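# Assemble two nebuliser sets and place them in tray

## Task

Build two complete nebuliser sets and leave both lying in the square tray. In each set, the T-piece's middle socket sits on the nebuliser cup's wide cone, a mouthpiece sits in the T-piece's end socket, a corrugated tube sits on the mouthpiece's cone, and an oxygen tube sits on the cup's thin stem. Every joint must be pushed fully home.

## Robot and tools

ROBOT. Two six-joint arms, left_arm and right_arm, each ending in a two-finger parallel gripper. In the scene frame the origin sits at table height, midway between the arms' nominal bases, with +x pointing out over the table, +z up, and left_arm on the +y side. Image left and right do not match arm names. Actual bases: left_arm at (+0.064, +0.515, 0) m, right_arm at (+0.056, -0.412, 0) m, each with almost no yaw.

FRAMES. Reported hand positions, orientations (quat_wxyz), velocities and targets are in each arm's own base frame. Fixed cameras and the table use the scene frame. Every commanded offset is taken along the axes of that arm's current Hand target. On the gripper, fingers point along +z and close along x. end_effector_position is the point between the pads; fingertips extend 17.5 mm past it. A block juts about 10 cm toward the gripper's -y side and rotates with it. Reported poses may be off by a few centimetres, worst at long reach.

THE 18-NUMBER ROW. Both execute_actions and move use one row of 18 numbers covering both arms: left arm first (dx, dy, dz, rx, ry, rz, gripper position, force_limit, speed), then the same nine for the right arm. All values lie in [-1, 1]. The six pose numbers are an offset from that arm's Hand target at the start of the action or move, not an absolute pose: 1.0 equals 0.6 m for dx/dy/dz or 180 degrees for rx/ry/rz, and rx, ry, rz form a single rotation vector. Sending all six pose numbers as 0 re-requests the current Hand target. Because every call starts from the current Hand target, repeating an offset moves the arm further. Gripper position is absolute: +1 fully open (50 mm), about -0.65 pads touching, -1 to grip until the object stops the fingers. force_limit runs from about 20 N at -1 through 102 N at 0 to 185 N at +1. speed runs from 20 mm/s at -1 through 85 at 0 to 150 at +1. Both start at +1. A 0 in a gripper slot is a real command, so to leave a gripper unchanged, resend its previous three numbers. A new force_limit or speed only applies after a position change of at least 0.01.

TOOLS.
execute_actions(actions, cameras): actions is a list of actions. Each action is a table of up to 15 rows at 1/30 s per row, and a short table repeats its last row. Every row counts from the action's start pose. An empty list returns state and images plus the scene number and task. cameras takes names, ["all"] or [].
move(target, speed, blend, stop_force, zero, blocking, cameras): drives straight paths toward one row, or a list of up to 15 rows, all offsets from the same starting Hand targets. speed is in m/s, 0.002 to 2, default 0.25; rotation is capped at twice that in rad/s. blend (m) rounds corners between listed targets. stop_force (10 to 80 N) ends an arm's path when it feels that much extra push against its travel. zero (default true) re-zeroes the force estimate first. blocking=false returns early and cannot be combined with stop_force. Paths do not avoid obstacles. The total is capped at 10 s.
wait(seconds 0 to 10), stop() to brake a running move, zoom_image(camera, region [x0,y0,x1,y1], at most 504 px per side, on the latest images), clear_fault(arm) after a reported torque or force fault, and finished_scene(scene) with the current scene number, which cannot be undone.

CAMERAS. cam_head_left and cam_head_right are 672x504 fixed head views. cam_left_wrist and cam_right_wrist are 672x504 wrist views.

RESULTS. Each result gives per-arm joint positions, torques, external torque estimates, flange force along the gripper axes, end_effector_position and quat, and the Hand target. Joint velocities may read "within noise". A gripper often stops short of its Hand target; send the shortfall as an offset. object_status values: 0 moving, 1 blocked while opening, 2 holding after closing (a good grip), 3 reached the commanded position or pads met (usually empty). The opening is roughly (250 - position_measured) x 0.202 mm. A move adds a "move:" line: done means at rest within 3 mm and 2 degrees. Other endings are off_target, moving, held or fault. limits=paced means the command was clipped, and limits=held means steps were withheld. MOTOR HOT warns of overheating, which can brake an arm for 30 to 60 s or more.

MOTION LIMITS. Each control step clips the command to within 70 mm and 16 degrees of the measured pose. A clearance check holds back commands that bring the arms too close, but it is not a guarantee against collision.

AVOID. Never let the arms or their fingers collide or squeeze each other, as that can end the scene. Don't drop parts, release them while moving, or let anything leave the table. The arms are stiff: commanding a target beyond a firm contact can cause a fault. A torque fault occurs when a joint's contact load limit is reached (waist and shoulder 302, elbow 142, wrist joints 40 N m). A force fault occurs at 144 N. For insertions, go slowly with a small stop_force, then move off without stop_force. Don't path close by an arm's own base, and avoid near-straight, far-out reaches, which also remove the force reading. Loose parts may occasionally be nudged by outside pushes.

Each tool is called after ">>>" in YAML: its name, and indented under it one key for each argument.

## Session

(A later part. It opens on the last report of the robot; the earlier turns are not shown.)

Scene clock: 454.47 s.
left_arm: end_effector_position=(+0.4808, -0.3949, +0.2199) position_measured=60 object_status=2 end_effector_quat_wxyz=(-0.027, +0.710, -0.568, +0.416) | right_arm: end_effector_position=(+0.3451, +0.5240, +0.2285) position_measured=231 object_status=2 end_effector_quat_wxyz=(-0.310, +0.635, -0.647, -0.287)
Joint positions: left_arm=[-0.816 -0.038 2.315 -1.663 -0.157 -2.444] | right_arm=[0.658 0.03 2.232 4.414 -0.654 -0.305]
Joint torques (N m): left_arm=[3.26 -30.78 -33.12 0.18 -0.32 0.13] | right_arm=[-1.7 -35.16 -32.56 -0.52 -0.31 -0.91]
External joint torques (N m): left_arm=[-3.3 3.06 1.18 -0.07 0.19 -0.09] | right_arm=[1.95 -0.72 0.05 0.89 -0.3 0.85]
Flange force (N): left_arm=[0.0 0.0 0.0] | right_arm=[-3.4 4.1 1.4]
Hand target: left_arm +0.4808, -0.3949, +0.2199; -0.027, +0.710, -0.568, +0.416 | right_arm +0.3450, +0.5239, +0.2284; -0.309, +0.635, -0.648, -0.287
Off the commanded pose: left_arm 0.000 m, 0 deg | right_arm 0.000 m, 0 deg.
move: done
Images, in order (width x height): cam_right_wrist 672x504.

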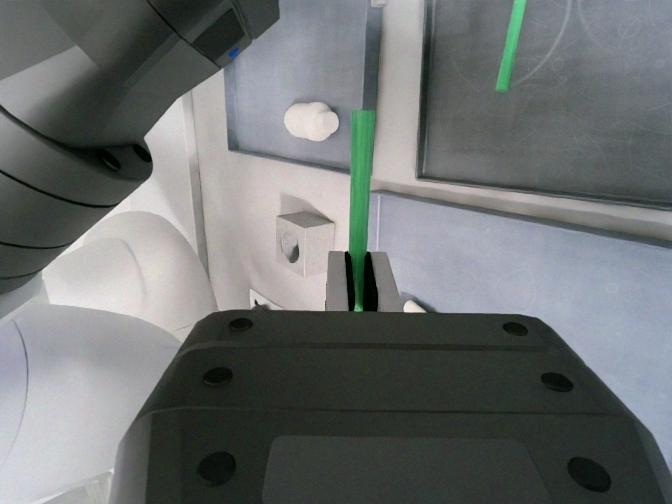

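>>> move:
  target: [0,0,0,0,0,0,-1,0,-0.6,0,-0.0333,0.0012,0,0,0,-1,0.3,-0.6]
  speed: 0.08
  stop_force: 10
  cameras: ["cam_right_wrist"]

>>> zoom_image:
  camera: "cam_right_wrist"
  region: [250, 0, 470, 200]

Scene clock: 456.07 s.
left_arm: end_effector_position=(+0.4808, -0.3949, +0.2199) position_measured=60 object_status=2 end_effector_quat_wxyz=(-0.027, +0.710, -0.568, +0.416) | right_arm: end_effector_position=(+0.3649, +0.5238, +0.2283) position_measured=231 object_status=2 end_effector_quat_wxyz=(-0.309, +0.635, -0.648, -0.287)
Joint positions: left_arm=[-0.816 -0.038 2.315 -1.663 -0.157 -2.444] | right_arm=[0.632 0.054 2.208 4.403 -0.674 -0.313]
Joint torques (N m): left_arm=[3.28 -30.7 -33.06 0.21 -0.35 0.12] | right_arm=[-1.41 -37.63 -32.46 -0.45 -0.32 -0.79]
External joint torques (N m): left_arm=[-3.32 3.07 1.03 -0.1 0.21 -0.08] | right_arm=[1.35 -0.53 -0.08 0.79 -0.29 0.73]
Flange force (N): left_arm=[0.0 0.0 0.0] | right_arm=[-2.6 2.7 0.9]
Hand target: left_arm +0.4808, -0.3949, +0.2199; -0.027, +0.710, -0.568, +0.416 | right_arm +0.3649, +0.5238, +0.2283; -0.309, +0.635, -0.648, -0.287
Off the commanded pose: left_arm 0.000 m, 0 deg | right_arm 0.000 m, 0 deg.
move: done
Images, in order (width x height): cam_right_wrist 672x504.

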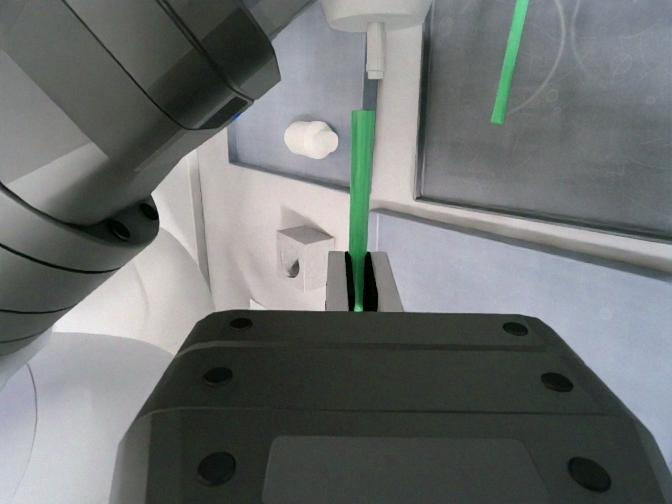

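Scaled by 2.291 from the camera's 672x504 image, which has a finer 960x720 frame.

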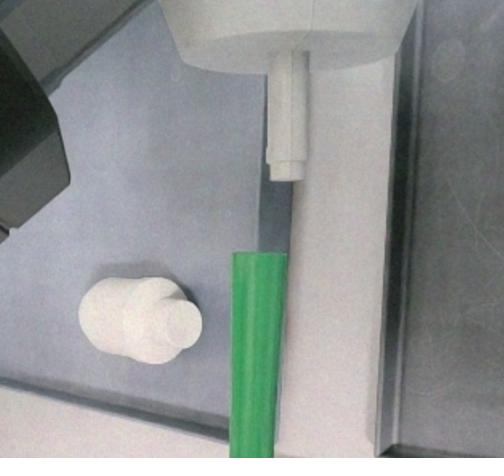

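>>> move:
  target: [0,0,0,0,0,0,-1,0,-0.6,0.00575,-0.0067,0.0003,0,0,0,-1,0.3,-0.6]
  speed: 0.05
  cameras: ["cam_right_wrist"]

>>> zoom_image:
  camera: "cam_right_wrist"
  region: [310, 20, 430, 160]

Scene clock: 457.97 s.
left_arm: end_effector_position=(+0.4808, -0.3949, +0.2199) position_measured=60 object_status=2 end_effector_quat_wxyz=(-0.027, +0.710, -0.568, +0.416) | right_arm: end_effector_position=(+0.3690, +0.5216, +0.2257) position_measured=231 object_status=2 end_effector_quat_wxyz=(-0.310, +0.635, -0.648, -0.287)
Joint positions: left_arm=[-0.816 -0.038 2.315 -1.663 -0.157 -2.444] | right_arm=[0.623 0.06 2.208 4.407 -0.679 -0.325]
Joint torques (N m): left_arm=[3.25 -30.9 -33.03 0.19 -0.34 0.11] | right_arm=[-1.44 -38.08 -32.3 -0.46 -0.31 -0.87]
External joint torques (N m): left_arm=[-3.17 2.85 1.12 -0.08 0.2 -0.07] | right_arm=[1.58 -0.4 -0.07 0.83 -0.34 0.81]
Flange force (N): left_arm=[0.0 0.0 0.0] | right_arm=[-3.0 2.8 1.4]
Hand target: left_arm +0.4808, -0.3949, +0.2199; -0.027, +0.710, -0.568, +0.416 | right_arm +0.3690, +0.5216, +0.2257; -0.309, +0.635, -0.648, -0.287
Off the commanded pose: left_arm 0.000 m, 0 deg | right_arm 0.000 m, 0 deg.
move: done
Images, in order (width x height): cam_right_wrist 672x504.

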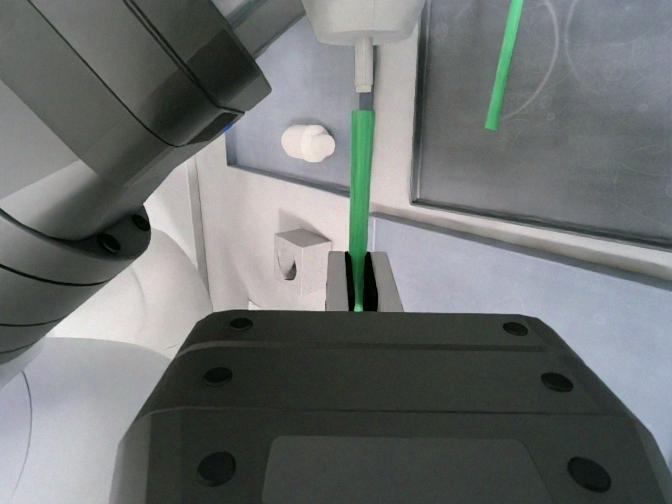

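Scaled by 3.600 from the camera's 672x504 image, which has a finer 960x720 frame.

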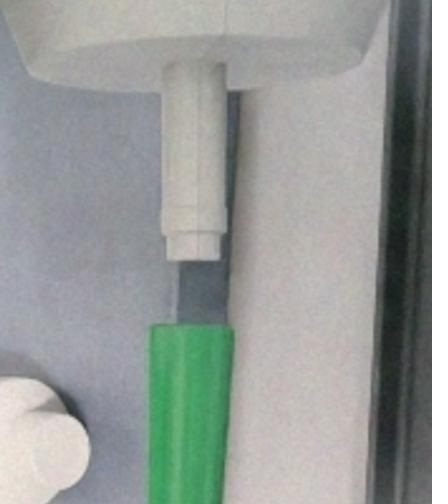

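>>> move:
  target: [0,0,0,0,0,0,-1,0,-0.6,0,-0.0183,0.0007,0,0,0,-1,0.3,-0.6]
  speed: 0.02
  stop_force: 10
  cameras: ["cam_right_wrist"]

>>> zoom_image:
  camera: "cam_right_wrist"
  region: [310, 20, 430, 160]

Scene clock: 460.20 s.
left_arm: end_effector_position=(+0.4808, -0.3949, +0.2199) position_measured=60 object_status=2 end_effector_quat_wxyz=(-0.027, +0.710, -0.568, +0.416) | right_arm: end_effector_position=(+0.3754, +0.5216, +0.2256) position_measured=231 object_status=2 end_effector_quat_wxyz=(-0.309, +0.635, -0.647, -0.287)
Joint positions: left_arm=[-0.816 -0.038 2.315 -1.663 -0.157 -2.444] | right_arm=[0.615 0.068 2.199 4.403 -0.686 -0.327]
Joint torques (N m): left_arm=[-3.85 -31.61 -26.57 -0.27 3.01 0.09] | right_arm=[-11 -38.3 -41.03 0.78 4.95 -0.82]
External joint torques (N m): left_arm=[3.91 3.47 -5.35 0.37 -3.15 -0.04] | right_arm=[11.02 -1.02 8.8 -0.41 -5.6 0.76]
Flange force (N): left_arm=[0.0 0.0 0.0] | right_arm=[-1.7 20.9 0.6]
Hand target: left_arm +0.4808, -0.3949, +0.2199; -0.027, +0.710, -0.568, +0.416 | right_arm +0.3754, +0.5216, +0.2256; -0.309, +0.635, -0.647, -0.287 (not the last commanded pose)
Off the commanded pose: left_arm 0.000 m, 0 deg | right_arm 0.005 m, 0 deg.
move: contact (right_arm)
Images, in order (width x height): cam_right_wrist 672x504.

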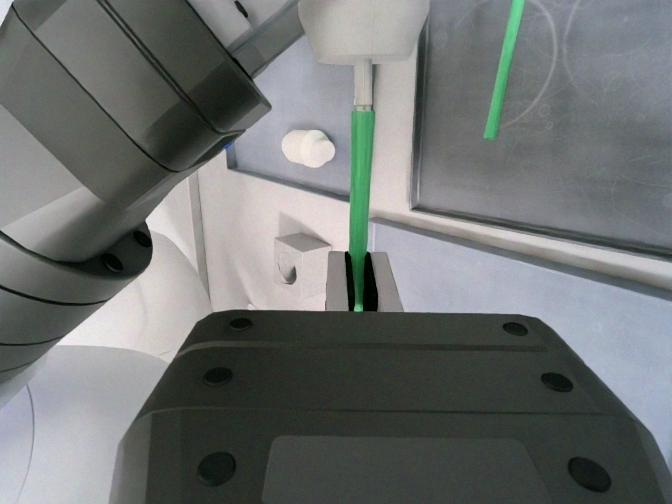

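Scaled by 3.600 from the camera's 672x504 image, which has a finer 960x720 frame.

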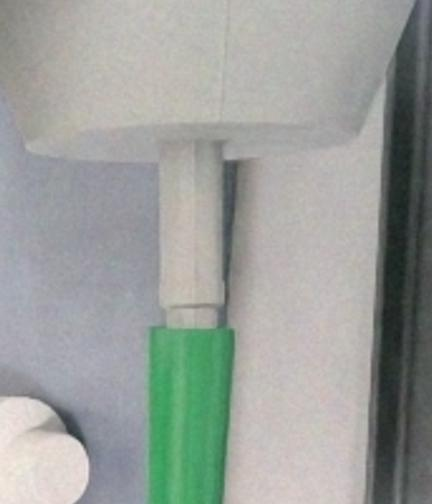

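>>> move:
  target:
    - [0,0,0,0,0,0,-1,0,-0.6,0,0.0025,0,0,0,0,-1,0.3,-0.6]
    - [0,0,0,0,0,0,-1,0,-0.6,0,0.0025,0.0015,0,0,0,-1,0.3,-0.6]
  speed: 0.03

>>> move:
  target: [0,0,0,0,0,0,-1,0,-0.6,0,-0.0117,0.0004,0,0,0,-1,0.3,-0.6]
  speed: 0.02
  stop_force: 10

Scene clock: 463.03 s.
left_arm: end_effector_position=(+0.4808, -0.3949, +0.2199) position_measured=60 object_status=2 end_effector_quat_wxyz=(-0.027, +0.710, -0.568, +0.416) | right_arm: end_effector_position=(+0.3738, +0.5223, +0.2249) position_measured=231 object_status=2 end_effector_quat_wxyz=(-0.309, +0.635, -0.648, -0.287)
Joint positions: left_arm=[-0.816 -0.038 2.315 -1.663 -0.157 -2.444] | right_arm=[0.618 0.067 2.201 4.406 -0.683 -0.328]
Joint torques (N m): left_arm=[3.2 -30.7 -33.1 0.19 -0.31 0.15] | right_arm=[-1.22 -39.13 -32.26 -0.49 -0.31 -0.79]
External joint torques (N m): left_arm=[-3.14 3.09 1.24 -0.08 0.15 -0.11] | right_arm=[1.3 0.02 0.15 0.86 -0.35 0.73]
Flange force (N): left_arm=[0.0 0.0 0.0] | right_arm=[-1.9 2.2 1.8]
Hand target: left_arm +0.4808, -0.3949, +0.2199; -0.027, +0.710, -0.568, +0.416 | right_arm +0.3739, +0.5223, +0.2250; -0.309, +0.635, -0.647, -0.287
Off the commanded pose: left_arm 0.000 m, 0 deg | right_arm 0.000 m, 0 deg.
move: done

Scene clock: 463.70 s.
left_arm: end_effector_position=(+0.4808, -0.3949, +0.2199) position_measured=60 object_status=2 end_effector_quat_wxyz=(-0.027, +0.710, -0.568, +0.416) | right_arm: end_effector_position=(+0.3753, +0.5224, +0.2248) position_measured=231 object_status=2 end_effector_quat_wxyz=(-0.309, +0.635, -0.648, -0.287)
Joint positions: left_arm=[-0.816 -0.038 2.315 -1.663 -0.157 -2.444] | right_arm=[0.616 0.069 2.199 4.405 -0.685 -0.328]
Joint torques (N m): left_arm=[-2.59 -31.47 -27.46 -0.22 2.57 0.06] | right_arm=[-9.49 -38.96 -39.54 0.61 4.1 -0.86]
External joint torques (N m): left_arm=[2.61 3.77 -4.44 0.33 -2.71 -0.02] | right_arm=[9.43 -0.1 7.32 -0.24 -4.75 0.8]
Flange force (N): left_arm=[0.0 0.0 0.0] | right_arm=[-1.7 16.9 1.8]
Hand target: left_arm +0.4808, -0.3949, +0.2199; -0.027, +0.710, -0.568, +0.416 | right_arm +0.3753, +0.5224, +0.2248; -0.309, +0.635, -0.648, -0.287 (not the last commanded pose)
Off the commanded pose: left_arm 0.000 m, 0 deg | right_arm 0.006 m, 0 deg.
move: contact (right_arm)

>>> move:
  target:
    - [0,0,0,0,0,0,-1,0,-0.6,0,0.0025,0,0,0,0,-1,0.3,-0.6]
    - [0,0,0,0,0,0,-1,0,-0.6,0,0.0025,0.0017,0,0,0,-1,0.3,-0.6]
  speed: 0.03

>>> move:
  target: [0,0,0,0,0,0,-1,0,-0.6,0,-0.0117,0.0004,0,0,0,-1,0.3,-0.6]
  speed: 0.02
  stop_force: 10
  cameras: ["cam_right_wrist"]

>>> zoom_image:
  camera: "cam_right_wrist"
  region: [330, 60, 400, 140]

Scene clock: 465.20 s.
left_arm: end_effector_position=(+0.4808, -0.3949, +0.2199) position_measured=60 object_status=2 end_effector_quat_wxyz=(-0.027, +0.710, -0.568, +0.416) | right_arm: end_effector_position=(+0.3737, +0.5231, +0.2240) position_measured=231 object_status=2 end_effector_quat_wxyz=(-0.309, +0.635, -0.648, -0.287)
Joint positions: left_arm=[-0.816 -0.038 2.315 -1.663 -0.157 -2.444] | right_arm=[0.619 0.069 2.201 4.408 -0.682 -0.329]
Joint torques (N m): left_arm=[3.53 -30.81 -33.08 0.2 -0.35 0.12] | right_arm=[-1.94 -40.04 -32.21 -0.41 -0.31 -0.85]
External joint torques (N m): left_arm=[-3.41 2.53 1.11 -0.09 0.2 -0.08] | right_arm=[1.75 0.8 -0.1 0.78 -0.33 0.79]
Flange force (N): left_arm=[0.0 0.0 0.0] | right_arm=[-2.8 1.6 3.5]
Hand target: left_arm +0.4808, -0.3949, +0.2199; -0.027, +0.710, -0.568, +0.416 | right_arm +0.3738, +0.5232, +0.2242; -0.309, +0.635, -0.648, -0.287
Off the commanded pose: left_arm 0.000 m, 0 deg | right_arm 0.000 m, 0 deg.
move: done

Scene clock: 466.30 s.
left_arm: end_effector_position=(+0.4808, -0.3949, +0.2199) position_measured=60 object_status=2 end_effector_quat_wxyz=(-0.027, +0.710, -0.568, +0.416) | right_arm: end_effector_position=(+0.3809, +0.5232, +0.2241) position_measured=231 object_status=2 end_effector_quat_wxyz=(-0.309, +0.635, -0.648, -0.287)
Joint positions: left_arm=[-0.816 -0.038 2.315 -1.663 -0.157 -2.444] | right_arm=[0.611 0.077 2.192 4.404 -0.688 -0.331]
Joint torques (N m): left_arm=[1.68 -30.45 -29.7 0.04 0.49 0.19] | right_arm=[-5.43 -40.66 -35.29 -0.06 1.56 -0.81]
External joint torques (N m): left_arm=[-1.65 2.5 -2.15 0.06 -0.63 -0.15] | right_arm=[5.32 0.21 2.96 0.43 -2.21 0.75]
Flange force (N): left_arm=[0.0 0.0 0.0] | right_arm=[-2.6 8.6 3.1]
Hand target: left_arm +0.4808, -0.3949, +0.2199; -0.027, +0.710, -0.568, +0.416 | right_arm +0.3809, +0.5232, +0.2241; -0.309, +0.635, -0.648, -0.287
Off the commanded pose: left_arm 0.000 m, 0 deg | right_arm 0.000 m, 0 deg.
move: done
Images, in order (width x height): cam_right_wrist 672x504.

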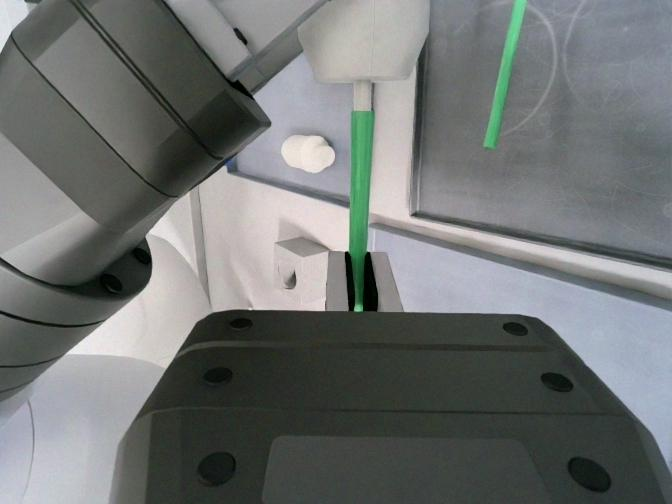

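Scaled by 6.300 from the camera's 672x504 image, which has a finer 960x720 frame.

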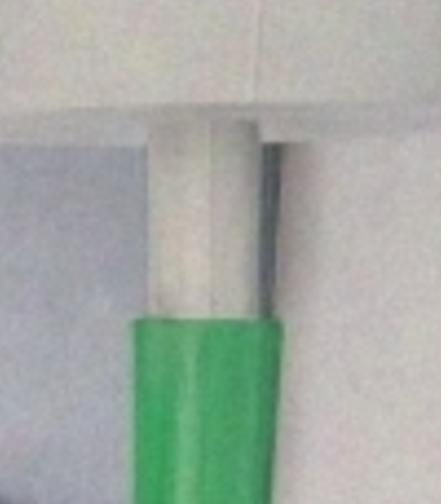

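>>> move:
  target: [0,0,0,0,0,0,-1,0,-0.6,0,-0.0283,0.001,0,0,0,-1,0.3,-0.6]
  speed: 0.025
  stop_force: 30
  cameras: ["cam_right_wrist"]

>>> zoom_image:
  camera: "cam_right_wrist"
  region: [330, 60, 400, 140]

Scene clock: 469.03 s.
left_arm: end_effector_position=(+0.4808, -0.3949, +0.2199) position_measured=60 object_status=2 end_effector_quat_wxyz=(-0.027, +0.710, -0.568, +0.416) | right_arm: end_effector_position=(+0.3914, +0.5231, +0.2240) position_measured=231 object_status=2 end_effector_quat_wxyz=(-0.309, +0.635, -0.647, -0.287)
Joint positions: left_arm=[-0.816 -0.038 2.315 -1.663 -0.157 -2.444] | right_arm=[0.598 0.09 2.178 4.398 -0.699 -0.334]
Joint torques (N m): left_arm=[-13.83 -32.64 -15.52 -0.97 7.69 0] | right_arm=[-26.74 -39.13 -53.99 2.72 13.03 -0.7]
External joint torques (N m): left_arm=[13.83 4.88 -16.19 1.08 -7.84 0.04] | right_arm=[26.82 -2.66 21.78 -2.35 -13.7 0.64]
Flange force (N): left_arm=[0.0 0.0 0.0] | right_arm=[-2.3 50.0 0.2]
Hand target: left_arm +0.4808, -0.3949, +0.2199; -0.027, +0.710, -0.568, +0.416 | right_arm +0.3914, +0.5231, +0.2240; -0.309, +0.635, -0.647, -0.287 (not the last commanded pose)
Off the commanded pose: left_arm 0.000 m, 0 deg | right_arm 0.006 m, 0 deg.
move: contact (right_arm)
Images, in order (width x height): cam_right_wrist 672x504.

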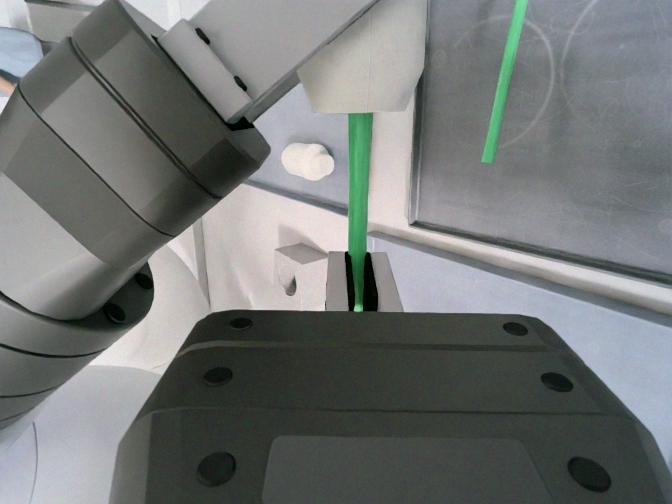

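Scaled by 6.300 from the camera's 672x504 image, which has a finer 960x720 frame.

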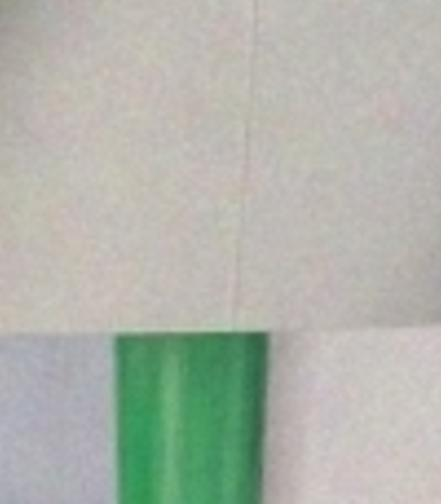

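>>> move:
  target:
    - [0,0,0,0,0,0,-1,0,-0.6,-0.002,-0.001,0,0,0.0222,0,-1,0.3,-0.6]
    - [0,0,0,0,0,0,-1,0,-0.6,0.002,-0.0013,0,0,-0.0222,0,-1,0.3,-0.6]
    - [0,0,0,0,0,0,-1,0,-0.6,0,-0.0017,0,0,0,0,-1,0.3,-0.6]
  speed: 0.05
  cameras: ["cam_right_wrist"]

>>> zoom_image:
  camera: "cam_right_wrist"
  region: [330, 60, 400, 140]

Scene clock: 472.87 s.
left_arm: end_effector_position=(+0.4808, -0.3949, +0.2199) position_measured=60 object_status=2 end_effector_quat_wxyz=(-0.027, +0.710, -0.568, +0.416) | right_arm: end_effector_position=(+0.3924, +0.5231, +0.2240) position_measured=231 object_status=2 end_effector_quat_wxyz=(-0.309, +0.635, -0.647, -0.287)
Joint positions: left_arm=[-0.816 -0.038 2.316 -1.663 -0.157 -2.444] | right_arm=[0.596 0.092 2.176 4.397 -0.7 -0.334]
Joint torques (N m): left_arm=[-22.13 -33.56 -6.79 -1.47 11.55 0] | right_arm=[-39.03 -38.46 -64.49 4.21 19.53 -0.68]
External joint torques (N m): left_arm=[22.18 5.6 -25.11 1.58 -11.7 0.04] | right_arm=[38.95 -3.25 32.36 -3.84 -20.19 0.62]
Flange force (N): left_arm=[0.0 0.0 0.0] | right_arm=[-1.8 72.2 0.4]
Hand target: left_arm +0.4808, -0.3949, +0.2199; -0.027, +0.710, -0.568, +0.416 | right_arm +0.3924, +0.5231, +0.2240; -0.309, +0.635, -0.647, -0.287
Off the commanded pose: left_arm 0.000 m, 0 deg | right_arm 0.000 m, 0 deg.
move: done
Images, in order (width x height): cam_right_wrist 672x504.

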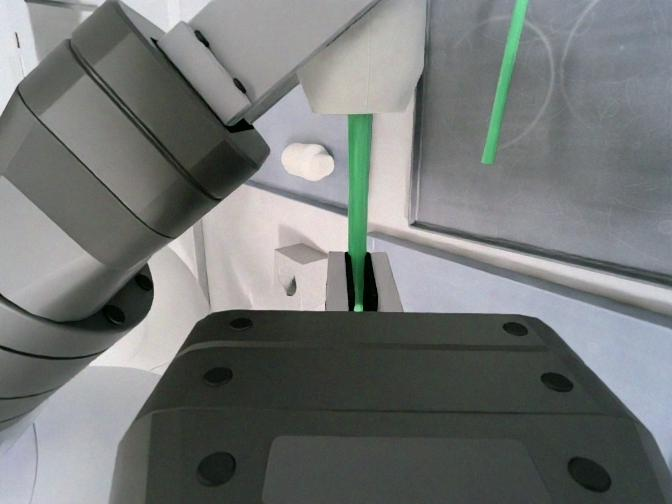

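Scaled by 6.300 from the camera's 672x504 image, which has a finer 960x720 frame.

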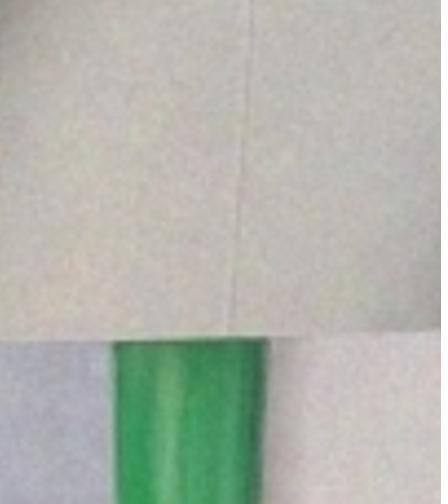

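>>> move:
  target:
    - [0,0,0,0,0,0,-1,0,-0.6,0,0.0053,0,0,0,0,-1,0.3,-0.6]
    - [0,0,0,0,0,0,-1,0,-0.6,0,0.0053,0,0,0,0,0,0.3,-0.6]
    - [0,0,0,0,0,0,-1,0,-0.6,0,0.0053,-0.1667,0,0,0,0,0.3,-0.6]
  speed: [0.03,0.05,0.12]
  cameras: ["cam_right_wrist","cam_left_wrist"]

Scene clock: 476.57 s.
left_arm: end_effector_position=(+0.4808, -0.3949, +0.2199) position_measured=60 object_status=2 end_effector_quat_wxyz=(-0.027, +0.710, -0.568, +0.416) | right_arm: end_effector_position=(+0.3857, +0.4468, +0.2883) position_measured=152 object_status=3 end_effector_quat_wxyz=(-0.309, +0.635, -0.647, -0.287)
Joint positions: left_arm=[-0.816 -0.038 2.315 -1.663 -0.157 -2.444] | right_arm=[0.461 -0.061 2.19 4.23 -0.855 -0.213]
Joint torques (N m): left_arm=[3.44 -30.98 -33.13 0.18 -0.34 0.14] | right_arm=[-1.34 -28.87 -36.1 -0.86 -0.08 -0.87]
External joint torques (N m): left_arm=[-3.35 2.63 1.03 -0.07 0.19 -0.1] | right_arm=[1.37 -0.74 0.06 0.85 -0.31 0.81]
Flange force (N): left_arm=[0.0 0.0 0.0] | right_arm=[-3.1 3.0 1.0]
Hand target: left_arm +0.4808, -0.3949, +0.2199; -0.027, +0.710, -0.568, +0.416 | right_arm +0.3857, +0.4468, +0.2883; -0.309, +0.635, -0.647, -0.287
Off the commanded pose: left_arm 0.000 m, 0 deg | right_arm 0.000 m, 0 deg.
move: done
Images, in order (width x height): cam_left_wrist 672x504, cam_right_wrist 672x504.

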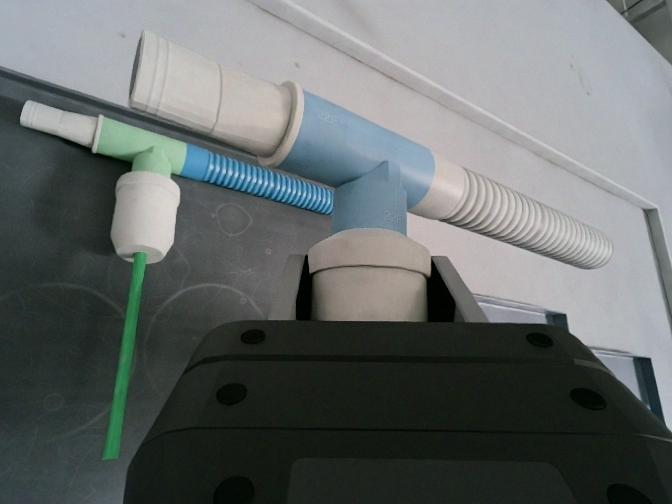

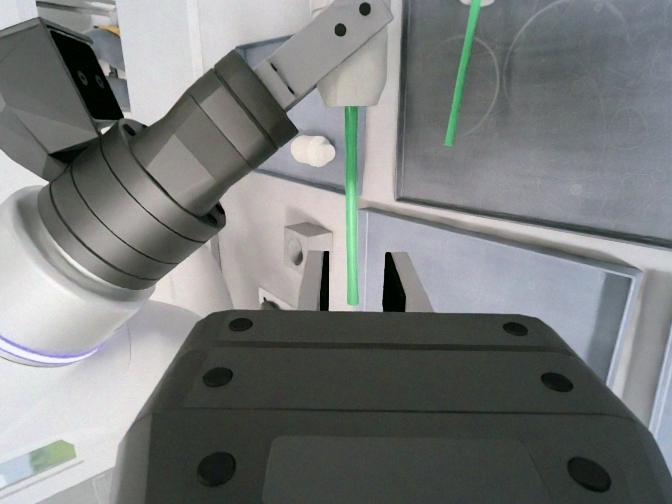

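>>> move:
  target: [0,0,0,0,0,0,-1,0,-0.6,-0.0267,-0.2264,-0.0231,-0.0559,0.1197,-0.539,0.6,0.5,-0.6]
  speed: 0.25
  cameras: ["cam_right_wrist"]

>>> zoom_image:
  camera: "cam_right_wrist"
  region: [240, 60, 500, 320]

Scene clock: 481.50 s.
left_arm: end_effector_position=(+0.4808, -0.3949, +0.2199) position_measured=60 object_status=2 end_effector_quat_wxyz=(-0.027, +0.710, -0.568, +0.416) | right_arm: end_effector_position=(+0.5210, +0.4426, +0.3123) position_measured=63 object_status=3 end_effector_quat_wxyz=(-0.256, +0.961, +0.027, +0.100)
Joint positions: left_arm=[-0.816 -0.038 2.315 -1.663 -0.157 -2.444] | right_arm=[0.503 0.061 1.9 3.646 -0.81 -1.406]
Joint torques (N m): left_arm=[3.23 -30.7 -33.19 0.22 -0.35 0.11] | right_arm=[-1.33 -47.15 -40.94 -3.35 1.17 -0.73]
External joint torques (N m): left_arm=[-3.24 2.68 1.26 -0.12 0.22 -0.07] | right_arm=[1.18 0.25 0.24 0.87 -0.3 0.75]
Flange force (N): left_arm=[0.0 0.0 0.0] | right_arm=[-1.2 -2.4 0.8]
Hand target: left_arm +0.4808, -0.3949, +0.2199; -0.027, +0.710, -0.568, +0.416 | right_arm +0.5210, +0.4426, +0.3123; -0.256, +0.961, +0.026, +0.100
Off the commanded pose: left_arm 0.000 m, 0 deg | right_arm 0.000 m, 0 deg.
move: done
Images, in order (width x height): cam_right_wrist 672x504.

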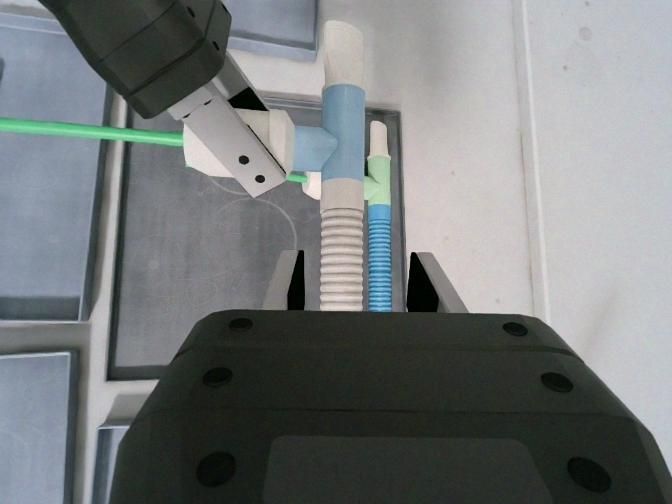

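Scaled by 1.938 from the camera's 672x504 image, which has a finer 960x720 frame.

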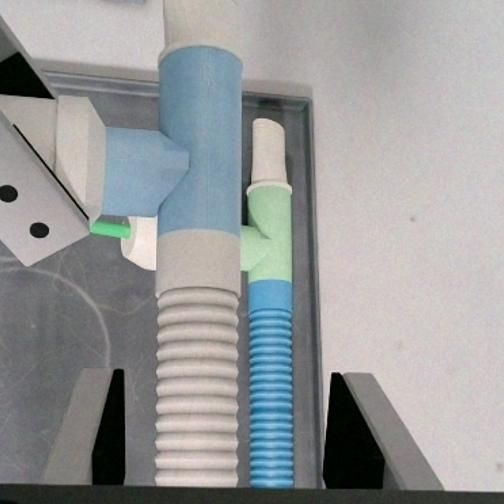

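>>> move:
  target: [0,0,0,0,0,0,-1,0,-0.6,-0.0058,-0.0035,0.1773,0,0,0,0.6,0.5,-0.6]
  speed: 0.06
  stop_force: 12
  cameras: ["cam_right_wrist"]

>>> zoom_image:
  camera: "cam_right_wrist"
  region: [240, 60, 500, 320]

Scene clock: 486.67 s.
left_arm: end_effector_position=(+0.4808, -0.3949, +0.2199) position_measured=60 object_status=2 end_effector_quat_wxyz=(-0.027, +0.710, -0.568, +0.416) | right_arm: end_effector_position=(+0.5363, +0.4974, +0.2223) position_measured=63 object_status=3 end_effector_quat_wxyz=(-0.256, +0.961, +0.026, +0.100)
Joint positions: left_arm=[-0.816 -0.038 2.315 -1.663 -0.157 -2.444] | right_arm=[0.571 0.197 1.923 3.71 -0.643 -1.45]
Joint torques (N m): left_arm=[3.3 -31.16 -33.06 0.16 -0.33 0.11] | right_arm=[-1.33 -58.42 -37.39 -3.14 1.13 -0.75]
External joint torques (N m): left_arm=[-3.16 2.73 1.03 -0.05 0.19 -0.07] | right_arm=[1.23 0.38 0.08 0.91 -0.32 0.77]
Flange force (N): left_arm=[0.0 0.0 0.0] | right_arm=[-1.0 -2.4 1.0]
Hand target: left_arm +0.4808, -0.3949, +0.2199; -0.027, +0.710, -0.568, +0.416 | right_arm +0.5363, +0.4974, +0.2223; -0.256, +0.961, +0.026, +0.100
Off the commanded pose: left_arm 0.000 m, 0 deg | right_arm 0.000 m, 0 deg.
move: done
Images, in order (width x height): cam_right_wrist 672x504.

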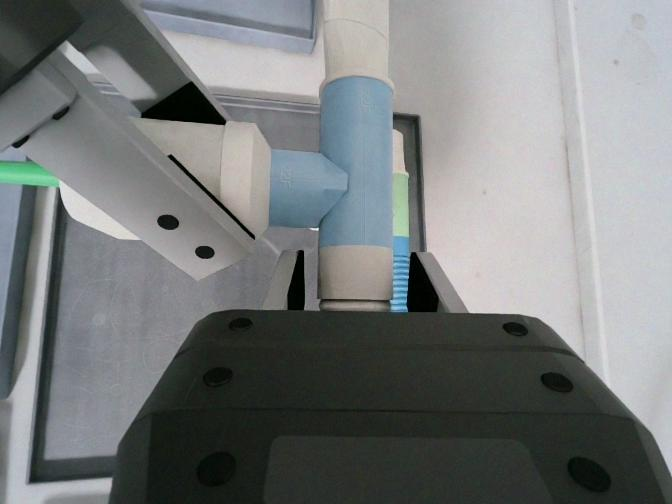

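Scaled by 1.938 from the camera's 672x504 image, which has a finer 960x720 frame.

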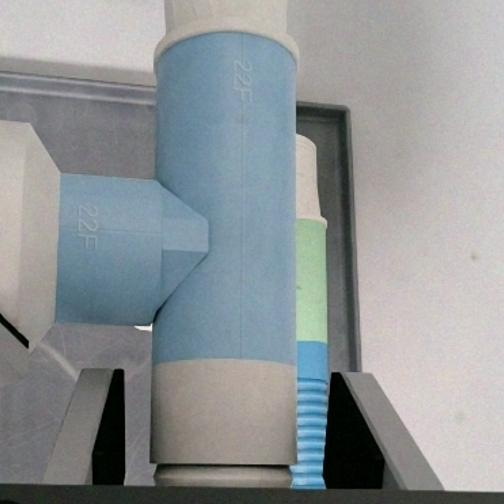

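>>> move:
  target:
    - [0,0,0,0,0,0,-1,0,-0.6,-0.0013,0,0,0,0,0,0.6,0.5,-0.6]
    - [0,0,0,0,0,0,-1,0,-0.6,-0.0013,0,0,0,0,0,-1,0.5,-0.6]
  speed: 0.03

Scene clock: 488.50 s.
left_arm: end_effector_position=(+0.4808, -0.3949, +0.2199) position_measured=60 object_status=2 end_effector_quat_wxyz=(-0.027, +0.710, -0.568, +0.416) | right_arm: end_effector_position=(+0.5355, +0.4974, +0.2222) position_measured=135 object_status=2 end_effector_quat_wxyz=(-0.257, +0.961, +0.026, +0.100)
Joint positions: left_arm=[-0.816 -0.038 2.315 -1.663 -0.157 -2.444] | right_arm=[0.572 0.196 1.924 3.71 -0.642 -1.449]
Joint torques (N m): left_arm=[1.93 -32.01 -32.43 0.18 0.37 0.14] | right_arm=[-3.55 -57.25 -38.43 -3.39 2.21 -0.74]
External joint torques (N m): left_arm=[-1.8 3.5 0.42 -0.07 -0.51 -0.09] | right_arm=[3.51 -0.58 1.02 1.15 -1.4 0.75]
Flange force (N): left_arm=[0.0 0.0 0.0] | right_arm=[-4.5 -4.0 -0.5]
Hand target: left_arm +0.4808, -0.3949, +0.2199; -0.027, +0.710, -0.568, +0.416 | right_arm +0.5356, +0.4974, +0.2222; -0.256, +0.961, +0.026, +0.100
Off the commanded pose: left_arm 0.000 m, 0 deg | right_arm 0.000 m, 0 deg.
move: done

>>> move:
  target:
    - [0,0,0,0,0,0,0.9,0,-0.6,0,0,0,0,0,0,-1,0.5,-0.6]
    - [0,0,-0.1667,0,0,0,0.9,0,-0.6,0,0,0,0,0,0,-1,0.5,-0.6]
  speed: [0.05,0.1]
  cameras: ["cam_right_wrist","cam_left_wrist"]

Scene clock: 491.07 s.
left_arm: end_effector_position=(+0.4186, -0.3515, +0.2851) position_measured=18 object_status=3 end_effector_quat_wxyz=(-0.027, +0.710, -0.568, +0.416) | right_arm: end_effector_position=(+0.5355, +0.4974, +0.2221) position_measured=135 object_status=2 end_effector_quat_wxyz=(-0.256, +0.961, +0.026, +0.100)
Joint positions: left_arm=[-0.864 -0.26 2.35 -2.386 -0.282 -1.734] | right_arm=[0.572 0.196 1.924 3.71 -0.642 -1.449]
Joint torques (N m): left_arm=[3.57 -12.71 -38.76 -2.03 1.26 0.12] | right_arm=[-1.63 -58.55 -37.49 -3.12 1.13 -0.75]
External joint torques (N m): left_arm=[-3.53 1.35 0.91 -0.1 0.13 -0.07] | right_arm=[1.52 0.85 0.28 0.89 -0.33 0.76]
Flange force (N): left_arm=[0.0 0.0 0.0] | right_arm=[-1.1 -2.6 1.8]
Hand target: left_arm +0.4186, -0.3515, +0.2851; -0.027, +0.710, -0.568, +0.416 | right_arm +0.5356, +0.4974, +0.2222; -0.256, +0.961, +0.026, +0.100
Off the commanded pose: left_arm 0.000 m, 0 deg | right_arm 0.000 m, 0 deg.
move: done
Images, in order (width x height): cam_left_wrist 672x504, cam_right_wrist 672x504.

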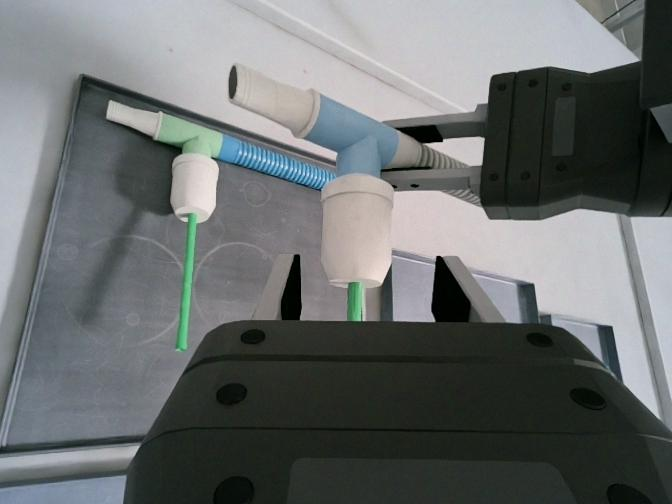

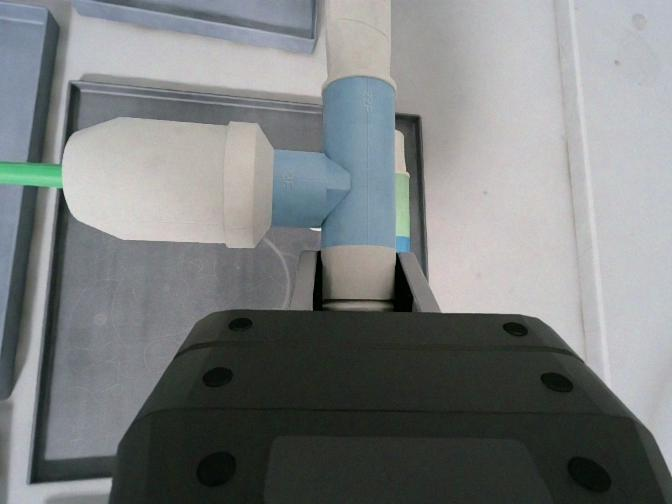

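>>> move:
  target:
    - [-0.2902,-0.2585,-0.3918,0,0,0,0.9,0,-0.6,0,0,0,0,0,0,-1,0.5,-0.6]
    - [-0.2902,-0.2585,-0.3918,0,0,0,0.9,0,-0.6,-0.1136,-0.0395,-0.0598,-0.104,0.2443,0.424,-1,0.5,-0.6]
    - [-0.2902,-0.2585,-0.3918,0,0,0,0.9,0,-0.6,-0.2565,0.0232,0.1052,-0.0857,0.4961,0.8639,-1,0.5,-0.6]
  speed: [0.2,0.28,0.28]
  blend: [0,0.03,0]
  cameras: ["cam_right_wrist","cam_left_wrist","cam_head_left"]

Scene clock: 505.07 s.
left_arm: end_effector_position=(+0.3924, -0.0503, +0.4201) position_measured=18 object_status=3 end_effector_quat_wxyz=(-0.027, +0.710, -0.568, +0.416) | right_arm: end_effector_position=(+0.3976, +0.5168, +0.1303) position_measured=135 object_status=2 end_effector_quat_wxyz=(+0.017, +0.004, +0.966, -0.258)
Joint positions: left_arm=[0.19 -0.567 2.256 -3.891 -0.925 0.27] | right_arm=[0.994 0.509 1.653 2.837 -1.42 2.689]
Joint torques (N m): left_arm=[3.19 11.14 -45.31 -4.55 0.92 0.14] | right_arm=[-1.57 -89.04 -36 -5.16 -1.15 -0.78]
External joint torques (N m): left_arm=[-3.2 0.44 0.99 -0.14 0.15 -0.1] | right_arm=[1.46 2.44 0.55 0.96 -0.22 0.78]
Flange force (N): left_arm=[0.0 0.0 0.0] | right_arm=[1.8 4.4 0.3]
Hand target: left_arm +0.3924, -0.0503, +0.4201; -0.027, +0.710, -0.568, +0.416 | right_arm +0.3976, +0.5168, +0.1302; +0.017, +0.004, +0.966, -0.257
Off the commanded pose: left_arm 0.000 m, 0 deg | right_arm 0.000 m, 0 deg.
move: done
Images, in order (width x height): cam_head_left 672x504, cam_left_wrist 672x504, cam_right_wrist 672x504.

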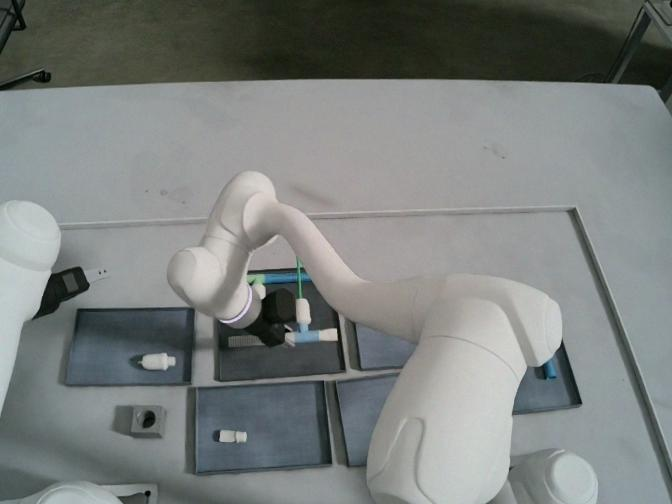

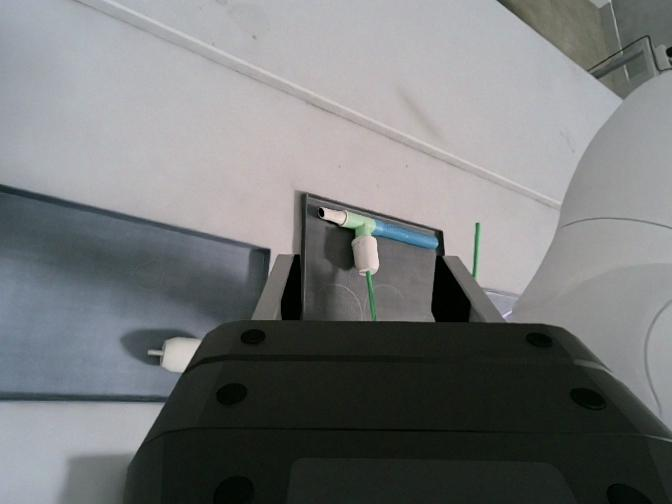

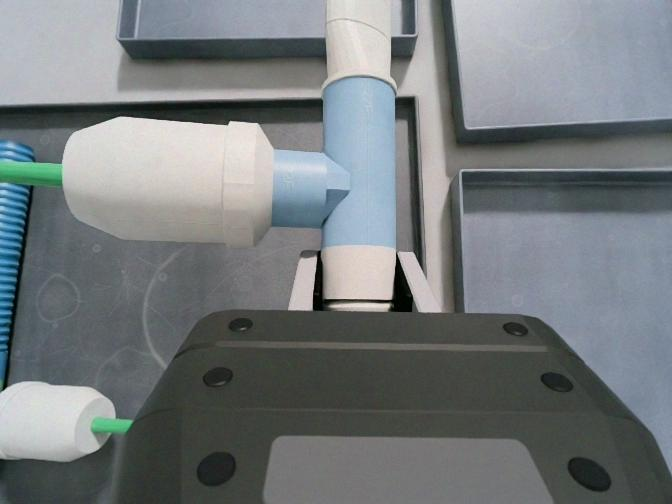

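>>> zoom_image:
  camera: "cam_right_wrist"
  region: [150, 60, 450, 260]

Scaled by 1.680 from the camera's 672x504 image, which has a finer 960x720 frame.

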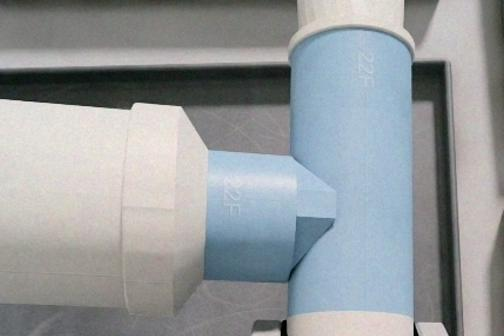

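>>> move:
  target: [0,0,0,0,0,0,0.9,0,-0.6,0.005,0.0706,0.1227,0,0,0,-1,0.5,-0.6]
  speed: 0.06
  stop_force: 12
  cameras: ["cam_right_wrist"]

Scene clock: 509.60 s.
left_arm: end_effector_position=(+0.3924, -0.0503, +0.4201) position_measured=18 object_status=3 end_effector_quat_wxyz=(-0.027, +0.710, -0.568, +0.416) | right_arm: end_effector_position=(+0.3976, +0.5169, +0.0452) position_measured=135 object_status=2 end_effector_quat_wxyz=(+0.017, +0.004, +0.966, -0.258)
Joint positions: left_arm=[0.19 -0.567 2.256 -3.891 -0.925 0.27] | right_arm=[0.995 0.594 1.699 2.828 -1.295 2.729]
Joint torques (N m): left_arm=[3.34 10.95 -45.31 -4.54 0.94 0.09] | right_arm=[-1.58 -94.03 -32.4 -4.77 -1.18 -0.75]
External joint torques (N m): left_arm=[-3.41 0.63 1.04 -0.14 0.13 -0.05] | right_arm=[1.39 2.03 -0.08 0.94 -0.23 0.75]
Flange force (N): left_arm=[0.0 0.0 0.0] | right_arm=[1.4 4.5 -0.3]
Hand target: left_arm +0.3924, -0.0503, +0.4201; -0.027, +0.710, -0.568, +0.416 | right_arm +0.3976, +0.5169, +0.0452; +0.017, +0.004, +0.966, -0.257
Off the commanded pose: left_arm 0.000 m, 0 deg | right_arm 0.000 m, 0 deg.
move: done
Images, in order (width x height): cam_right_wrist 672x504.

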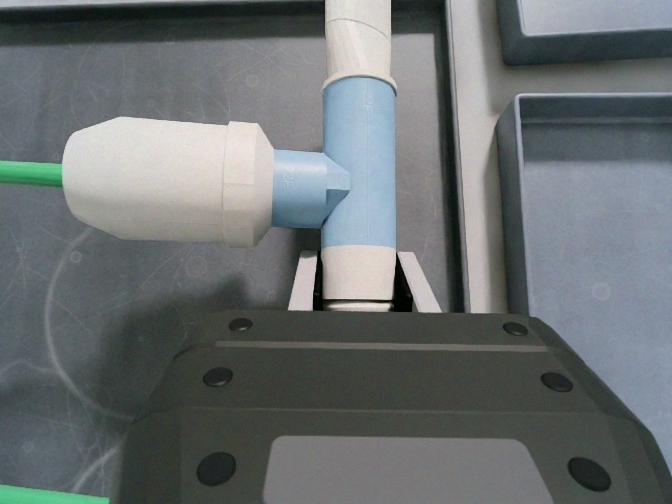

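>>> move:
  target: [0,0,0,0,0,0,0.9,0,-0.6,0.0016,0.0233,0.0404,0,0,0,-1,0.5,-0.6]
  speed: 0.009
  stop_force: 12
  cameras: ["cam_right_wrist","cam_head_right"]

Scene clock: 514.17 s.
left_arm: end_effector_position=(+0.3924, -0.0503, +0.4201) position_measured=18 object_status=3 end_effector_quat_wxyz=(-0.027, +0.710, -0.568, +0.416) | right_arm: end_effector_position=(+0.3976, +0.5170, +0.0245) position_measured=135 object_status=2 end_effector_quat_wxyz=(+0.017, +0.004, +0.966, -0.257)
Joint positions: left_arm=[0.19 -0.567 2.256 -3.891 -0.925 0.27] | right_arm=[0.995 0.616 1.707 2.825 -1.266 2.739]
Joint torques (N m): left_arm=[3.2 11.06 -45.34 -4.55 0.91 0.1] | right_arm=[-3.14 -77.78 -23.86 -4.13 1.92 -0.58]
External joint torques (N m): left_arm=[-3.18 0.11 1.03 -0.14 0.15 -0.06] | right_arm=[3.14 -15.42 -7.92 0.4 -3.34 0.57]
Flange force (N): left_arm=[0.0 0.0 0.0] | right_arm=[2.8 -7.6 -24.0]
Hand target: left_arm +0.3924, -0.0503, +0.4201; -0.027, +0.710, -0.568, +0.416 | right_arm +0.3976, +0.5170, +0.0245; +0.017, +0.004, +0.966, -0.257 (not the last commanded pose)
Off the commanded pose: left_arm 0.000 m, 0 deg | right_arm 0.007 m, 0 deg.
move: contact (right_arm)
Images, in order (width x height): cam_head_right 672x504, cam_right_wrist 672x504.

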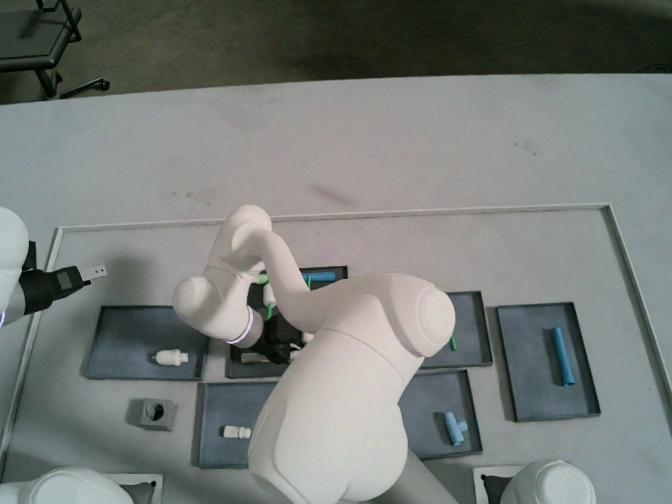

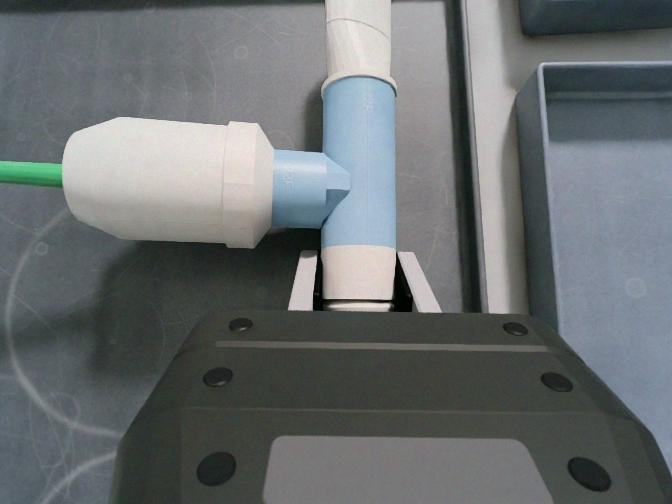

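>>> move:
  target:
    - [0,0,0,0,0,0,0.9,0,-0.6,-0.0001,-0.001,-0.0017,0,0,0,-1,0.5,-0.6]
    - [0,0,0,0,0,0,0.9,0,-0.6,-0.0001,-0.001,-0.0017,0,0,0,0.35,0.5,-1]
  speed: [0.02,0.02]
  cameras: ["cam_right_wrist"]

Scene clock: 516.27 s.
left_arm: end_effector_position=(+0.3924, -0.0503, +0.4201) position_measured=18 object_status=3 end_effector_quat_wxyz=(-0.027, +0.710, -0.568, +0.416) | right_arm: end_effector_position=(+0.3976, +0.5170, +0.0257) position_measured=100 object_status=3 end_effector_quat_wxyz=(+0.017, +0.004, +0.966, -0.257)
Joint positions: left_arm=[0.19 -0.567 2.256 -3.891 -0.925 0.27] | right_arm=[0.995 0.615 1.706 2.825 -1.268 2.739]
Joint torques (N m): left_arm=[3.35 10.99 -45.25 -4.57 0.93 0.11] | right_arm=[-1.22 -94.57 -31.4 -4.61 -1.11 -0.77]
External joint torques (N m): left_arm=[-3.4 0.28 0.95 -0.11 0.13 -0.07] | right_arm=[0.99 1.88 -0.12 0.9 -0.32 0.76]
Flange force (N): left_arm=[0.0 0.0 0.0] | right_arm=[1.0 4.1 -0.3]
Hand target: left_arm +0.3924, -0.0503, +0.4201; -0.027, +0.710, -0.568, +0.416 | right_arm +0.3976, +0.5170, +0.0257; +0.017, +0.004, +0.966, -0.257
Off the commanded pose: left_arm 0.000 m, 0 deg | right_arm 0.000 m, 0 deg.
move: done
Images, in order (width x height): cam_right_wrist 672x504.

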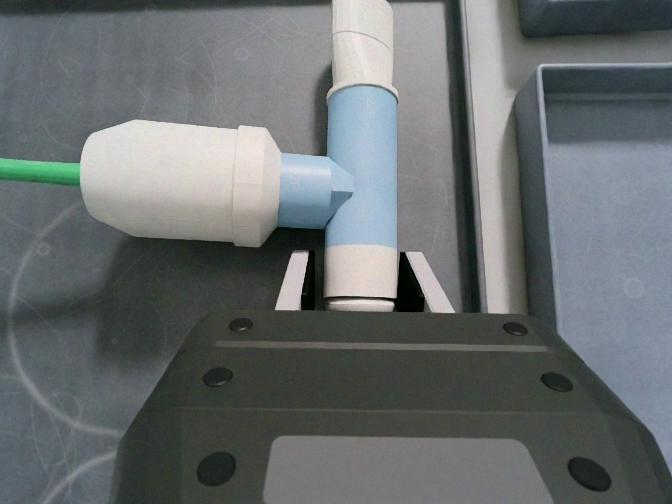

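>>> move:
  target:
    - [0,0,0,0,0,0,0.9,0,-0.6,-0.0041,-0.0581,-0.1011,0,0,0,0.35,0.5,-1]
  speed: 0.05
  cameras: ["cam_right_wrist"]

Scene clock: 519.17 s.
left_arm: end_effector_position=(+0.3924, -0.0503, +0.4201) position_measured=18 object_status=3 end_effector_quat_wxyz=(-0.027, +0.710, -0.568, +0.416) | right_arm: end_effector_position=(+0.3976, +0.5169, +0.0957) position_measured=100 object_status=3 end_effector_quat_wxyz=(+0.017, +0.004, +0.966, -0.257)
Joint positions: left_arm=[0.19 -0.567 2.256 -3.891 -0.925 0.27] | right_arm=[0.995 0.542 1.674 2.834 -1.368 2.705]
Joint torques (N m): left_arm=[3.48 10.98 -45.35 -4.56 0.91 0.12] | right_arm=[-1.5 -90.75 -34.29 -4.96 -1.06 -0.78]
External joint torques (N m): left_arm=[-3.5 0.37 0.9 -0.14 0.17 -0.08] | right_arm=[1.82 2 -0.05 0.91 -0.33 0.78]
Flange force (N): left_arm=[0.0 0.0 0.0] | right_arm=[1.8 4.7 -0.8]
Hand target: left_arm +0.3924, -0.0503, +0.4201; -0.027, +0.710, -0.568, +0.416 | right_arm +0.3976, +0.5169, +0.0957; +0.017, +0.004, +0.966, -0.257
Off the commanded pose: left_arm 0.000 m, 0 deg | right_arm 0.000 m, 0 deg.
move: done
Images, in order (width x height): cam_right_wrist 672x504.

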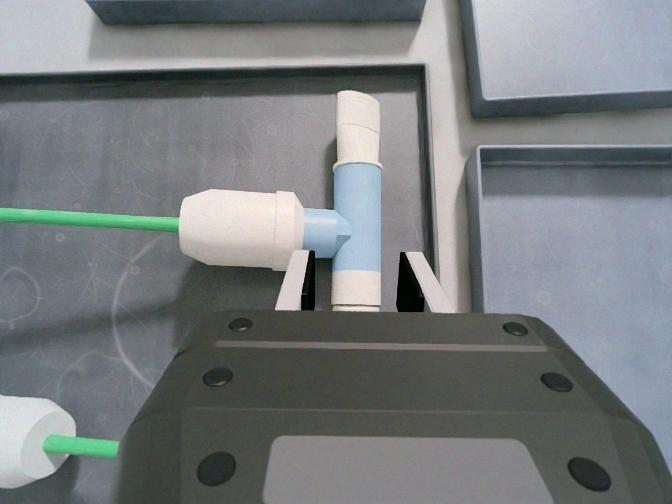

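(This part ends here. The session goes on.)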